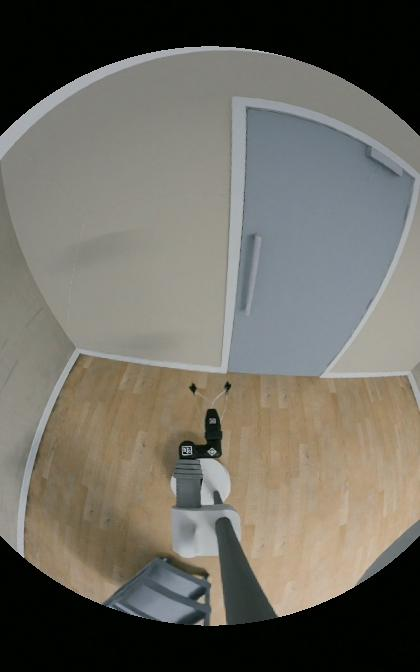

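Call:
{"method": "move", "body": {
  "blocking": false,
  "r2": {"base":{"rotate_rad":-0.14},"joints":{"lift_m":0.82,"gripper_m":0.13}},
  "cameras": []
}}

Call:
{"method": "wait", "body": {
  "seconds": 2,
  "cameras": ["r2_head_camera","r2_wrist_camera"]
}}

Scene clock: 243.67 s.
move: r2 moving
r1: as last shown
r1.base_tilt: forward=-1.6 right=+1.3
r1.lidar_m: 0.76 0.84 1.05 2.49 2.63 2.12 2.05 2.19 2.27 2.20 0.98 0.78
r1.motor_effort: lift_m=+23(23) arm_m=-3(4) wheel_0=+1(1) wheel_1=+0(0) wheel_2=+0(0)
r1.servo_current: wrist_yaw_rad=59(59) wrist_pitch_rad=39(46) wrist_roll_rad=59(59) gripper_m=46(52)
r1.wrist_depth_mm: 500 525 521 525 525 492 539 / 554 559 569 564 569 - - / 559 564 559 569 - - - / 554 564 564 564 - - - / 554 564 569 - - - - / 564 559 212 - 189 - - / 564 569 - 141 - - -
r2.base_odometry: x=-3.208 y=-1.495 heading=-2.857
r2.turned_by_wheels: -0.139
r2.turned_by_imu: -0.134
r2.base_tilt: forward=-0.7 right=+0.1
r2.lidar_m: 0.99 1.08 1.51 1.72 1.83 0.69 0.70 4.21 3.10 3.00 1.46 1.08
r2.base_status: rotate_rad moving
r2.joint_positions: lift_m=+0.698 arm_m=+0.000 wrist_yaw_rad=-0.002 wrist_pitch_rad=-0.002 wrist_roll_rad=+0.002 gripper_m=+0.129
r2.joint_status: lift_m moving; gripper_m moving
r2.measured_speeds: translate_m=+0.000 strafe_m=+0.000 rotate_rad=-0.087 lift_m=+0.146 arm_m=+0.000 wrist_yaw_rad=+0.000 wrist_pitch_rad=+0.000 wrist_roll_rad=+0.000
r2.motor_effort: lift_m=+26(27) arm_m=+4(4) wheel_0=+1(7) wheel_1=+2(8) wheel_2=+5(9)
r2.servo_current: wrist_yaw_rad=52(59) wrist_pitch_rad=46(46) wrist_roll_rad=46(52) gripper_m=46(85)
r2.hand_pose: x=+0.4591 y=-0.0881 z=+0.8765 quat_wxyz=(+1.000, +0.001, -0.001, -0.001) (m; r2's base frame)
r2.wrist_depth_mm: - - - - - - - / - - - - - - - / - - - - - - - / - - - 798 - - - / - - - 809 - - - / - 186 187 809 190 - - / - - - - - - -
pictures: none
No camera images: "cameras" was empty.

Scene clock: 244.90 s.
earlier move: r2 done
r1.base_odometry: x=-1.253 y=+1.222 heading=-2.343
r1.turned_by_wheels: +0.000
r1.turned_by_imu: +0.000
r1.base_tilt: forward=-1.6 right=+1.3
r1.lidar_m: 0.75 0.81 1.04 2.50 2.64 2.15 2.08 2.23 2.27 2.20 0.98 0.78
r1.base_status: not commanded
r1.joint_positions: lift_m=+0.685 arm_m=+0.000 wrist_yaw_rad=+0.003 wrist_pitch_rad=+0.002 wrist_roll_rad=+1.568 gripper_m=+0.100
r1.joint_status: not commanded
r1.measured_speeds: all 0
r1.motor_effort: lift_m=+23(23) arm_m=-3(4) wheel_0=+1(1) wheel_1=+0(0) wheel_2=+0(0)
r1.servo_current: wrist_yaw_rad=52(65) wrist_pitch_rad=52(52) wrist_roll_rad=39(59) gripper_m=46(52)
r1.hand_pose: x=+0.4595 y=-0.0867 z=+0.8622 quat_wxyz=(+0.708, +0.706, +0.002, +0.000) (m; r1's base frame)
r1.wrist_depth_mm: 500 521 530 525 530 492 539 / 564 554 564 564 564 - - / 559 559 569 569 - - - / 564 569 564 564 - - - / 564 564 569 - - - - / 564 559 212 - 189 - - / 564 564 - 141 - - -
r2.base_odometry: x=-3.208 y=-1.495 heading=-2.858
r2.turned_by_wheels: -0.001
r2.turned_by_imu: -0.001
r2.base_tilt: forward=-0.7 right=+0.1
r2.lidar_m: 1.01 1.07 1.53 1.74 1.85 0.68 0.69 4.19 3.10 2.99 1.49 1.10
r2.base_status: done
r2.joint_positions: lift_m=+0.820 arm_m=+0.000 wrist_yaw_rad=-0.002 wrist_pitch_rad=-0.002 wrist_roll_rad=+0.002 gripper_m=+0.130
r2.joint_status: all done
r2.measured_speeds: all 0
r2.motor_effort: lift_m=+21(27) arm_m=+4(4) wheel_0=+2(7) wheel_1=+2(8) wheel_2=+4(9)
r2.servo_current: wrist_yaw_rad=52(59) wrist_pitch_rad=39(46) wrist_roll_rad=46(59) gripper_m=52(85)
r2.hand_pose: x=+0.4591 y=-0.0881 z=+0.9985 quat_wxyz=(+1.000, +0.001, -0.001, -0.001) (m; r2's base frame)
r2.wrist_depth_mm: - - - - - - - / - - - - - - - / - - - - - - - / - - - - - - - / - - - 809 732 - - / - 185 187 798 190 - - / - - - - - - -
wait: 1.23 of 2 s (r2 has come to rest)
pictures: r2_head_camera, r2_wrist_camera
Images, in order (width x height): r2_head_camera 420x560, r2_wrist_camera 616x392.

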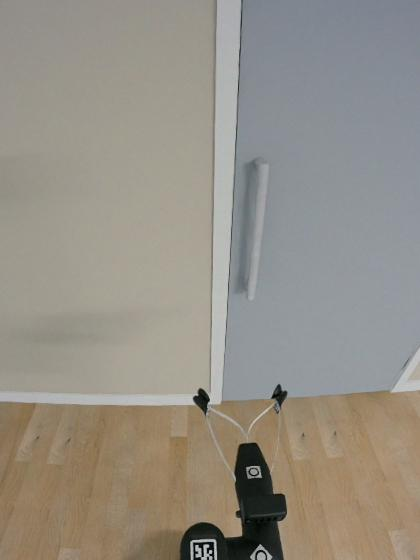

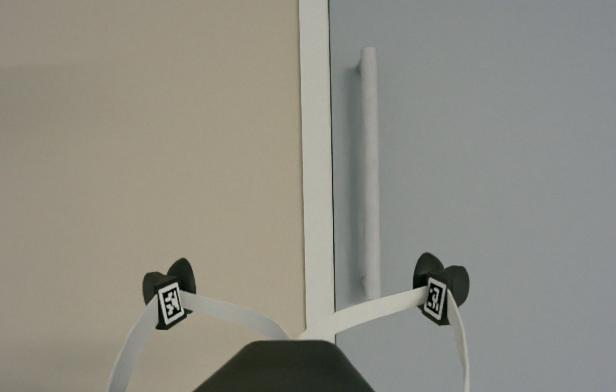

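Call:
{"method": "move", "body": {
  "blocking": false,
  "r2": {"base":{"translate_m":0.48,"strafe_m":-0.085},"contact_limits":{"translate_m":0.2}},
  "cameras": []
}}

Call:
{"method": "wait", "body": {
  "seconds": 5,
  "cameras": ["r2_wrist_camera"]
}}

Scene clock: 252.40 s.
move: r2 moving
r1: as last shown
r1.lidar_m: 0.78 0.83 1.05 2.49 2.65 2.15 2.07 2.20 2.25 2.19 1.00 0.76
r1.motor_effort: lift_m=+23(23) arm_m=-3(4) wheel_0=+0(1) wheel_1=+0(0) wheel_2=+0(0)
r1.servo_current: wrist_yaw_rad=65(65) wrist_pitch_rad=39(39) wrist_roll_rad=46(59) gripper_m=39(46)
r1.wrist_depth_mm: 500 530 530 535 535 488 535 / 559 554 564 564 564 - - / 554 564 569 569 - - - / 559 559 564 569 - - - / 554 564 569 - - - - / 559 559 212 - 189 - - / 564 564 - 141 - - -
r2.base_odometry: x=-3.240 y=-1.499 heading=-2.857
r2.turned_by_wheels: +0.000
r2.turned_by_imu: +0.001
r2.base_tilt: forward=-0.7 right=+0.0
r2.lidar_m: 0.95 1.06 1.48 1.76 1.83 0.73 0.74 4.22 3.09 2.97 1.42 1.05
r2.base_status: translate_m moving; strafe_m moving
r2.joint_positions: lift_m=+0.820 arm_m=+0.000 wrist_yaw_rad=-0.002 wrist_pitch_rad=-0.002 wrist_roll_rad=+0.002 gripper_m=+0.130
r2.joint_status: not commanded
r2.measured_speeds: translate_m=+0.121 strafe_m=-0.021 rotate_rad=+0.004 lift_m=+0.000 arm_m=+0.000 wrist_yaw_rad=+0.000 wrist_pitch_rad=+0.000 wrist_roll_rad=+0.000
r2.motor_effort: lift_m=+21(21) arm_m=+4(4) wheel_0=+9(9) wheel_1=+7(7) wheel_2=-11(12)
r2.servo_current: wrist_yaw_rad=52(52) wrist_pitch_rad=39(46) wrist_roll_rad=52(59) gripper_m=46(59)
r2.contact_limits: translate_m 0.2
r2.hand_pose: x=+0.4591 y=-0.0881 z=+0.9985 quat_wxyz=(+1.000, +0.001, -0.001, -0.001) (m; r2's base frame)
r2.wrist_depth_mm: - - - - - - - / - - - - - - - / - - - - - - - / - - - - - - - / - - - - 699 - - / - 186 187 164 190 - - / - - - - - - -
pictures: none
No camera images: "cameras" was empty.

Scene clock: 255.00 s.
earlier move: r2 done
r1.base_odometry: x=-1.253 y=+1.222 heading=-2.343
r1.turned_by_wheels: +0.000
r1.turned_by_imu: +0.000
r1.base_tilt: forward=-1.6 right=+1.2
r1.lidar_m: 0.77 0.83 1.06 2.50 2.64 2.15 2.08 2.21 2.28 2.20 0.97 0.76
r1.base_status: not commanded
r1.joint_positions: lift_m=+0.685 arm_m=+0.000 wrist_yaw_rad=+0.003 wrist_pitch_rad=+0.002 wrist_roll_rad=+1.568 gripper_m=+0.100
r1.joint_status: not commanded
r1.measured_speeds: all 0
r1.motor_effort: lift_m=+23(23) arm_m=-3(4) wheel_0=+1(1) wheel_1=+0(1) wheel_2=+0(0)
r1.servo_current: wrist_yaw_rad=59(72) wrist_pitch_rad=39(52) wrist_roll_rad=46(72) gripper_m=46(52)
r1.hand_pose: x=+0.4595 y=-0.0867 z=+0.8622 quat_wxyz=(+0.708, +0.706, +0.002, +0.000) (m; r1's base frame)
r1.wrist_depth_mm: 500 525 521 530 530 492 530 / 559 564 564 564 564 - - / 559 569 559 569 - - - / 559 564 574 564 - - - / 569 564 569 - - - - / 564 559 212 - 189 - - / 559 564 - 140 - - -
r2.base_odometry: x=-3.692 y=-1.548 heading=-2.858
r2.turned_by_wheels: +0.000
r2.turned_by_imu: +0.001
r2.base_tilt: forward=-0.7 right=+0.1
r2.lidar_m: 0.50 0.58 0.80 1.84 1.91 1.25 1.15 4.12 3.02 2.12 0.79 0.59
r2.base_status: done
r2.joint_positions: lift_m=+0.820 arm_m=+0.000 wrist_yaw_rad=-0.002 wrist_pitch_rad=-0.002 wrist_roll_rad=+0.002 gripper_m=+0.130
r2.joint_status: not commanded
r2.measured_speeds: all 0
r2.motor_effort: lift_m=+21(21) arm_m=+4(4) wheel_0=+2(12) wheel_1=+3(7) wheel_2=-4(15)
r2.servo_current: wrist_yaw_rad=46(59) wrist_pitch_rad=39(46) wrist_roll_rad=65(65) gripper_m=52(59)
r2.contact_limits: translate_m 0.2
r2.hand_pose: x=+0.4591 y=-0.0881 z=+0.9985 quat_wxyz=(+1.000, +0.001, -0.001, -0.001) (m; r2's base frame)
r2.wrist_depth_mm: 343 338 325 332 327 324 320 / 347 342 329 334 329 329 322 / 349 343 327 336 332 329 325 / 353 345 329 340 332 330 327 / 351 347 330 340 334 332 330 / 355 351 330 343 257 330 330 / 355 353 334 - 338 336 332
wait: 2.60 of 5 s (r2 has come to rest)
pictures: r2_wrist_camera
Images, in order (width x height): r2_wrist_camera 616x392.

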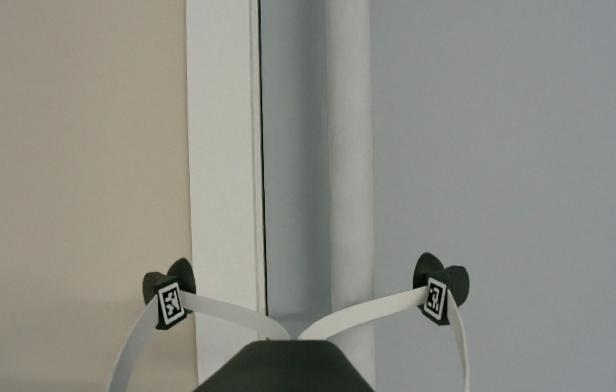

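Call:
{"method": "move", "body": {
  "blocking": false,
  "r2": {"base":{"translate_m":0.092,"strafe_m":-0.025},"pace":"slow","contact_limits":{"translate_m":0.1}},
  "cameras": []
}}

Call:
{"method": "wait", "body": {
  "seconds": 4,
  "cameras": ["r2_wrist_camera"]
}}

Scene clock: 265.10 s.
move: r2 moving
r1: as last shown
r1.base_tilt: forward=-1.6 right=+1.3
r1.lidar_m: 0.77 0.84 1.07 2.50 2.63 2.13 2.07 2.19 2.27 2.21 0.98 0.78
r1.motor_effort: lift_m=+23(23) arm_m=-4(4) wheel_0=+0(1) wheel_1=+0(0) wheel_2=+0(0)
r1.servo_current: wrist_yaw_rad=65(65) wrist_pitch_rad=39(52) wrist_roll_rad=46(59) gripper_m=46(46)
r1.wrist_depth_mm: 504 530 525 530 530 492 535 / 559 559 559 564 564 - - / 559 559 564 564 - - - / 564 559 564 569 - - - / 554 559 569 - - - - / 564 564 211 - 189 - - / 564 564 - 141 - - -
r2.base_odometry: x=-3.705 y=-1.548 heading=-2.857
r2.turned_by_wheels: +0.000
r2.turned_by_imu: +0.001
r2.base_tilt: forward=-0.7 right=+0.0
r2.lidar_m: 0.48 0.57 0.81 1.81 1.92 1.26 1.19 4.12 3.04 2.07 0.78 0.57
r2.base_status: translate_m moving; strafe_m moving
r2.joint_positions: lift_m=+0.820 arm_m=+0.000 wrist_yaw_rad=-0.002 wrist_pitch_rad=-0.002 wrist_roll_rad=+0.002 gripper_m=+0.130
r2.joint_status: not commanded
r2.measured_speeds: translate_m=+0.048 strafe_m=-0.013 rotate_rad=-0.002 lift_m=+0.000 arm_m=+0.000 wrist_yaw_rad=+0.000 wrist_pitch_rad=+0.000 wrist_roll_rad=+0.000
r2.motor_effort: lift_m=+21(21) arm_m=+3(4) wheel_0=+10(10) wheel_1=+6(6) wheel_2=-9(10)
r2.servo_current: wrist_yaw_rad=46(65) wrist_pitch_rad=39(46) wrist_roll_rad=46(72) gripper_m=46(59)
r2.contact_limits: translate_m 0.1
r2.hand_pose: x=+0.4591 y=-0.0881 z=+0.9985 quat_wxyz=(+1.000, +0.001, -0.001, -0.001) (m; r2's base frame)
r2.wrist_depth_mm: 332 329 312 320 317 314 314 / 336 332 314 324 319 317 314 / 338 334 317 327 320 317 317 / 338 336 317 329 320 319 314 / 342 338 320 329 322 322 320 / 343 338 322 329 248 322 320 / 347 342 324 - 329 325 322
pictures: none
No camera images: "cameras" was empty.

Scene clock: 266.80 s.
earlier move: r2 done
r1.base_odometry: x=-1.253 y=+1.222 heading=-2.343
r1.turned_by_wheels: +0.000
r1.turned_by_imu: +0.000
r1.base_tilt: forward=-1.6 right=+1.3
r1.lidar_m: 0.76 0.79 1.03 2.50 2.62 2.14 2.07 2.20 2.27 2.21 0.98 0.77
r1.base_status: not commanded
r1.joint_positions: lift_m=+0.685 arm_m=+0.000 wrist_yaw_rad=+0.003 wrist_pitch_rad=+0.002 wrist_roll_rad=+1.568 gripper_m=+0.100
r1.joint_status: not commanded
r1.measured_speeds: all 0
r1.motor_effort: lift_m=+23(23) arm_m=-3(4) wheel_0=+1(2) wheel_1=+0(0) wheel_2=+0(0)
r1.servo_current: wrist_yaw_rad=33(72) wrist_pitch_rad=39(52) wrist_roll_rad=26(59) gripper_m=46(52)
r1.hand_pose: x=+0.4595 y=-0.0867 z=+0.8622 quat_wxyz=(+0.708, +0.706, +0.002, +0.000) (m; r1's base frame)
r1.wrist_depth_mm: 508 525 525 535 530 488 535 / 554 564 564 564 564 - - / 559 559 564 564 - - - / 559 564 564 564 - - - / 559 574 564 - - - - / 564 564 212 - 190 - - / 564 559 - 141 - - -
r2.base_odometry: x=-3.787 y=-1.550 heading=-2.858
r2.turned_by_wheels: +0.000
r2.turned_by_imu: +0.000
r2.base_tilt: forward=-0.7 right=+0.0
r2.lidar_m: 0.39 0.48 0.70 1.84 1.96 1.35 1.29 4.04 2.99 1.78 0.65 0.48
r2.base_status: done
r2.joint_positions: lift_m=+0.820 arm_m=+0.000 wrist_yaw_rad=-0.002 wrist_pitch_rad=-0.002 wrist_roll_rad=+0.002 gripper_m=+0.130
r2.joint_status: not commanded
r2.measured_speeds: all 0
r2.motor_effort: lift_m=+21(21) arm_m=+4(4) wheel_0=+7(10) wheel_1=+8(8) wheel_2=-16(16)
r2.servo_current: wrist_yaw_rad=46(65) wrist_pitch_rad=39(46) wrist_roll_rad=46(72) gripper_m=52(59)
r2.contact_limits: translate_m 0.1
r2.hand_pose: x=+0.4591 y=-0.0881 z=+0.9985 quat_wxyz=(+1.000, +0.001, -0.001, -0.001) (m; r2's base frame)
r2.wrist_depth_mm: 252 236 247 167 245 241 239 / 254 237 250 168 245 243 241 / 255 238 250 171 246 244 241 / 255 240 251 169 248 244 243 / 256 241 254 171 250 246 246 / 259 212 253 172 249 248 246 / 260 245 251 - 252 249 247
wait: 1.70 of 4 s (r2 has come to rest)
pictures: r2_wrist_camera
Images, in order (width x height): r2_wrist_camera 616x392.

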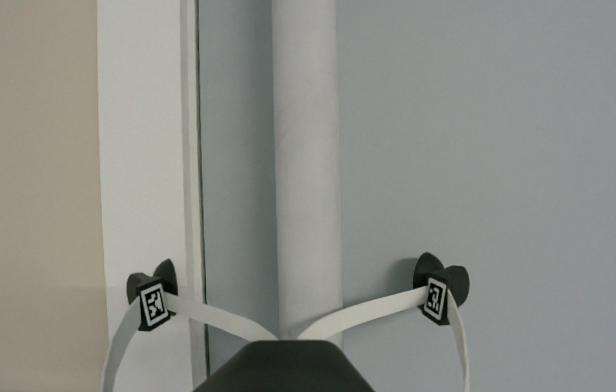

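Call:
{"method": "move", "body": {
  "blocking": false,
  "r2": {"joints":{"gripper_m":-0.038}},
  "cameras": []
}}

Call:
{"method": "wait", "body": {
  "seconds": 3,
  "cameras": ["r2_wrist_camera"]
}}

Call:
{"method": "move", "body": {
  "blocking": false,
  "r2": {"base":{"translate_m":-0.18,"strafe_m":-0.02},"pace":"slow","contact_limits":{"translate_m":0.8}},
  "cameras": []
}}

Call:
{"method": "wait", "body": {
  "seconds": 4,
  "cameras": ["r2_wrist_camera","r2_head_camera"]
}}

Scene clock: 274.97 s.
move: r2 moving
r1: as last shown
r1.base_tilt: forward=-1.5 right=+1.3
r1.lidar_m: 0.77 0.82 1.02 2.51 2.62 2.15 2.07 2.21 2.27 2.20 0.99 0.79
r1.motor_effort: lift_m=+23(23) arm_m=-4(4) wheel_0=+1(1) wheel_1=+0(0) wheel_2=+0(0)
r1.servo_current: wrist_yaw_rad=72(72) wrist_pitch_rad=33(52) wrist_roll_rad=33(59) gripper_m=39(46)
r1.wrist_depth_mm: 500 521 525 530 530 492 535 / 559 559 564 564 564 - - / 559 564 559 569 - - - / 559 564 564 569 - - - / 559 564 569 - - - - / 559 564 212 - 189 - - / 564 564 - 140 - - -
r2.base_odometry: x=-3.787 y=-1.550 heading=-2.858
r2.turned_by_wheels: +0.000
r2.turned_by_imu: +0.001
r2.base_tilt: forward=-0.7 right=+0.1
r2.lidar_m: 0.41 0.49 0.68 1.86 1.95 1.33 1.30 4.05 3.00 1.80 0.68 0.49
r2.base_status: not commanded
r2.joint_positions: lift_m=+0.820 arm_m=+0.000 wrist_yaw_rad=-0.002 wrist_pitch_rad=-0.002 wrist_roll_rad=+0.002 gripper_m=+0.117
r2.joint_status: gripper_m moving
r2.measured_speeds: translate_m=+0.000 strafe_m=+0.000 rotate_rad=+0.000 lift_m=+0.000 arm_m=+0.000 wrist_yaw_rad=+0.002 wrist_pitch_rad=+0.000 wrist_roll_rad=+0.000
r2.motor_effort: lift_m=+21(21) arm_m=+4(4) wheel_0=+6(7) wheel_1=+8(8) wheel_2=-15(16)
r2.servo_current: wrist_yaw_rad=46(46) wrist_pitch_rad=39(46) wrist_roll_rad=39(59) gripper_m=124(124)
r2.contact_limits: translate_m 0.1
r2.hand_pose: x=+0.4591 y=-0.0881 z=+0.9985 quat_wxyz=(+1.000, +0.001, -0.001, -0.001) (m; r2's base frame)
r2.wrist_depth_mm: 254 236 247 167 242 238 236 / 256 239 248 174 242 240 237 / 256 240 250 169 245 240 239 / 258 242 252 171 247 242 240 / 259 243 252 172 247 244 242 / 260 243 253 173 194 244 244 / 264 245 245 - 250 246 244
pictures: none
No camera images: "cameras" was empty.

Scene clock: 276.87 s.
earlier move: r2 done
r1.base_odometry: x=-1.253 y=+1.222 heading=-2.343
r1.turned_by_wheels: +0.000
r1.turned_by_imu: +0.000
r1.base_tilt: forward=-1.6 right=+1.2
r1.lidar_m: 0.78 0.82 1.03 2.51 2.62 2.15 2.07 2.18 2.27 2.20 1.00 0.78
r1.base_status: not commanded
r1.joint_positions: lift_m=+0.685 arm_m=+0.000 wrist_yaw_rad=+0.003 wrist_pitch_rad=+0.002 wrist_roll_rad=+1.568 gripper_m=+0.100
r1.joint_status: not commanded
r1.measured_speeds: all 0
r1.motor_effort: lift_m=+23(23) arm_m=-3(4) wheel_0=+1(1) wheel_1=+0(1) wheel_2=+0(0)
r1.servo_current: wrist_yaw_rad=46(72) wrist_pitch_rad=46(52) wrist_roll_rad=52(65) gripper_m=39(52)
r1.hand_pose: x=+0.4595 y=-0.0867 z=+0.8622 quat_wxyz=(+0.708, +0.706, +0.002, +0.000) (m; r1's base frame)
r1.wrist_depth_mm: 500 525 530 535 525 488 539 / 559 569 569 - - - - / 569 569 569 - - - - / 564 564 - - - - - / 564 569 - - - - - / 564 569 195 - 189 - - / 569 145 - 141 - - -
r2.base_odometry: x=-3.788 y=-1.550 heading=-2.859
r2.turned_by_wheels: -0.001
r2.turned_by_imu: +0.011
r2.base_tilt: forward=-0.6 right=+0.1
r2.lidar_m: 0.41 0.49 0.69 1.85 1.94 1.30 1.27 4.00 3.01 1.69 0.63 0.41
r2.base_status: not commanded
r2.joint_positions: lift_m=+0.820 arm_m=+0.000 wrist_yaw_rad=-0.006 wrist_pitch_rad=-0.002 wrist_roll_rad=+0.002 gripper_m=-0.036
r2.joint_status: all done
r2.measured_speeds: all 0
r2.motor_effort: lift_m=+20(21) arm_m=-4(5) wheel_0=-14(15) wheel_1=-3(8) wheel_2=+0(16)
r2.servo_current: wrist_yaw_rad=46(65) wrist_pitch_rad=39(46) wrist_roll_rad=59(59) gripper_m=156(345)
r2.contact_limits: translate_m 0.1
r2.hand_pose: x=+0.4588 y=-0.0891 z=+0.9984 quat_wxyz=(+1.000, +0.001, -0.001, -0.003) (m; r2's base frame)
r2.wrist_depth_mm: 250 235 242 162 237 236 235 / 252 236 242 163 238 237 236 / 254 237 244 164 240 238 238 / 254 239 246 165 242 240 238 / 256 240 247 167 243 242 240 / 257 242 240 167 180 241 242 / 259 243 242 - 246 243 242
wait: 1.90 of 3 s (r2 has come to rest)
pictures: r2_wrist_camera
Images, in order (width x height): r2_wrist_camera 616x392.

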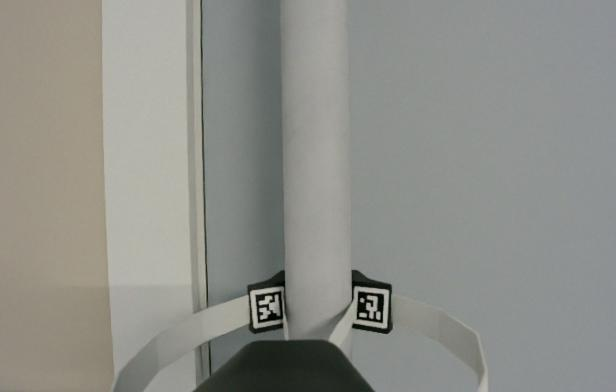

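Scene clock: 277.37 s.
move: r2 moving
r1: as last shown
r1.base_tilt: forward=-1.6 right=+1.3
r1.lidar_m: 0.77 0.83 1.05 2.51 2.62 2.15 2.05 2.21 2.29 2.21 1.01 0.76
r1.motor_effort: lift_m=+23(23) arm_m=-3(4) wheel_0=+0(1) wheel_1=+0(0) wheel_2=+0(0)
r1.servo_current: wrist_yaw_rad=39(59) wrist_pitch_rad=46(46) wrist_roll_rad=46(65) gripper_m=46(46)
r1.wrist_depth_mm: 504 530 525 525 525 488 535 / 569 574 574 - - - - / 569 574 580 - - - - / - - - - - - - / - - - - - - - / - 190 195 - 190 - - / - 144 - 141 - - -
r2.base_odometry: x=-3.777 y=-1.545 heading=-2.860
r2.turned_by_wheels: -0.001
r2.turned_by_imu: -0.004
r2.base_tilt: forward=-0.6 right=+0.1
r2.lidar_m: 0.40 0.51 0.70 1.85 1.92 1.29 1.25 4.05 2.97 1.79 0.66 0.43
r2.base_status: translate_m moving; strafe_m moving
r2.joint_positions: lift_m=+0.820 arm_m=+0.000 wrist_yaw_rad=-0.006 wrist_pitch_rad=-0.002 wrist_roll_rad=+0.002 gripper_m=-0.036
r2.joint_status: not commanded
r2.measured_speeds: translate_m=-0.049 strafe_m=-0.005 rotate_rad=-0.001 lift_m=+0.000 arm_m=+0.000 wrist_yaw_rad=+0.000 wrist_pitch_rad=+0.000 wrist_roll_rad=+0.000
r2.motor_effort: lift_m=+20(21) arm_m=-4(5) wheel_0=-19(20) wheel_1=-10(11) wheel_2=+16(16)
r2.servo_current: wrist_yaw_rad=59(59) wrist_pitch_rad=39(46) wrist_roll_rad=46(65) gripper_m=156(163)
r2.contact_limits: translate_m 0.8
r2.hand_pose: x=+0.4588 y=-0.0891 z=+0.9984 quat_wxyz=(+1.000, +0.001, -0.001, -0.003) (m; r2's base frame)
r2.wrist_depth_mm: 260 245 242 162 237 237 237 / 262 246 243 163 241 239 237 / 264 247 244 164 241 240 238 / 264 248 245 165 243 241 240 / 265 249 247 166 244 242 243 / 267 250 183 165 179 244 243 / 268 252 248 - 247 245 245
pictures: none
No camera images: "cameras" was empty.

Scene clock: 279.97 s.
earlier move: r2 done
r1.base_odometry: x=-1.253 y=+1.222 heading=-2.343
r1.turned_by_wheels: +0.000
r1.turned_by_imu: +0.000
r1.base_tilt: forward=-1.6 right=+1.3
r1.lidar_m: 0.89 0.88 1.04 2.51 2.63 2.14 2.05 2.20 2.28 2.21 1.00 0.78
r1.base_status: not commanded
r1.joint_positions: lift_m=+0.685 arm_m=+0.000 wrist_yaw_rad=+0.003 wrist_pitch_rad=+0.002 wrist_roll_rad=+1.568 gripper_m=+0.100
r1.joint_status: not commanded
r1.measured_speeds: all 0
r1.motor_effort: lift_m=+23(23) arm_m=-4(4) wheel_0=+0(1) wheel_1=+0(0) wheel_2=+0(0)
r1.servo_current: wrist_yaw_rad=65(65) wrist_pitch_rad=39(46) wrist_roll_rad=46(65) gripper_m=46(46)
r1.hand_pose: x=+0.4595 y=-0.0867 z=+0.8622 quat_wxyz=(+0.708, +0.706, +0.002, +0.000) (m; r1's base frame)
r1.wrist_depth_mm: 504 530 525 530 530 535 535 / - - - - - 1808 - / 732 741 741 - - - - / - - - - - - - / - - - - - - - / - 190 195 - 189 - - / - 144 - 141 - - -
r2.base_odometry: x=-3.621 y=-1.480 heading=-2.860
r2.turned_by_wheels: +0.000
r2.turned_by_imu: -0.013
r2.base_tilt: forward=-0.6 right=+0.1
r2.lidar_m: 0.40 0.69 0.95 1.85 1.96 1.12 1.13 4.09 2.98 2.48 0.77 0.40
r2.base_status: done
r2.joint_positions: lift_m=+0.820 arm_m=+0.000 wrist_yaw_rad=-0.005 wrist_pitch_rad=-0.002 wrist_roll_rad=+0.001 gripper_m=-0.036
r2.joint_status: not commanded
r2.measured_speeds: all 0
r2.motor_effort: lift_m=+21(21) arm_m=-4(5) wheel_0=-20(23) wheel_1=-9(13) wheel_2=+10(17)
r2.servo_current: wrist_yaw_rad=52(72) wrist_pitch_rad=39(46) wrist_roll_rad=46(65) gripper_m=150(163)
r2.contact_limits: translate_m 0.8
r2.hand_pose: x=+0.4589 y=-0.0888 z=+0.9984 quat_wxyz=(+1.000, +0.001, -0.001, -0.002) (m; r2's base frame)
r2.wrist_depth_mm: 421 418 229 163 251 262 273 / 421 421 230 164 252 263 272 / 421 424 231 165 254 265 276 / 430 424 233 165 255 267 277 / 430 430 236 165 256 267 279 / 433 433 233 167 177 270 282 / 433 430 234 - 259 266 283
wait: 2.60 of 4 s (r2 has come to rest)
pictures: r2_head_camera, r2_wrist_camera
Images, in order (width x height): r2_head_camera 420x560, r2_wrist_camera 616x392.

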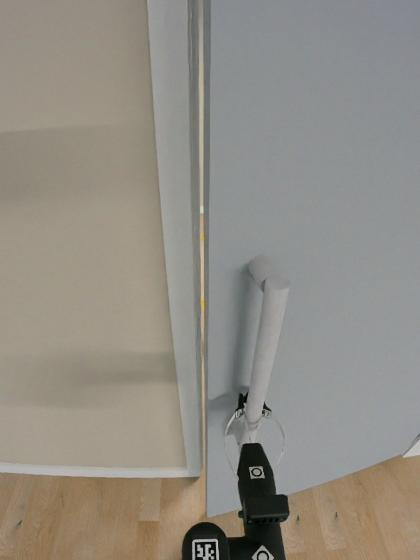

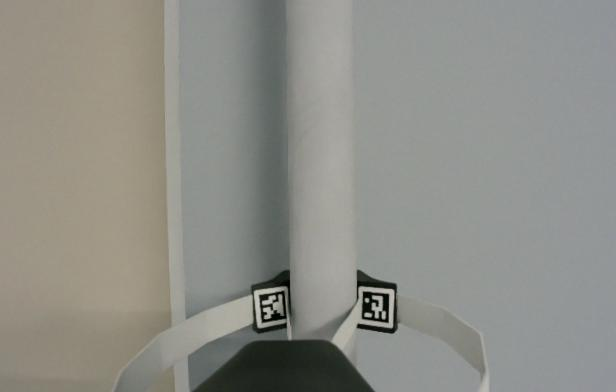

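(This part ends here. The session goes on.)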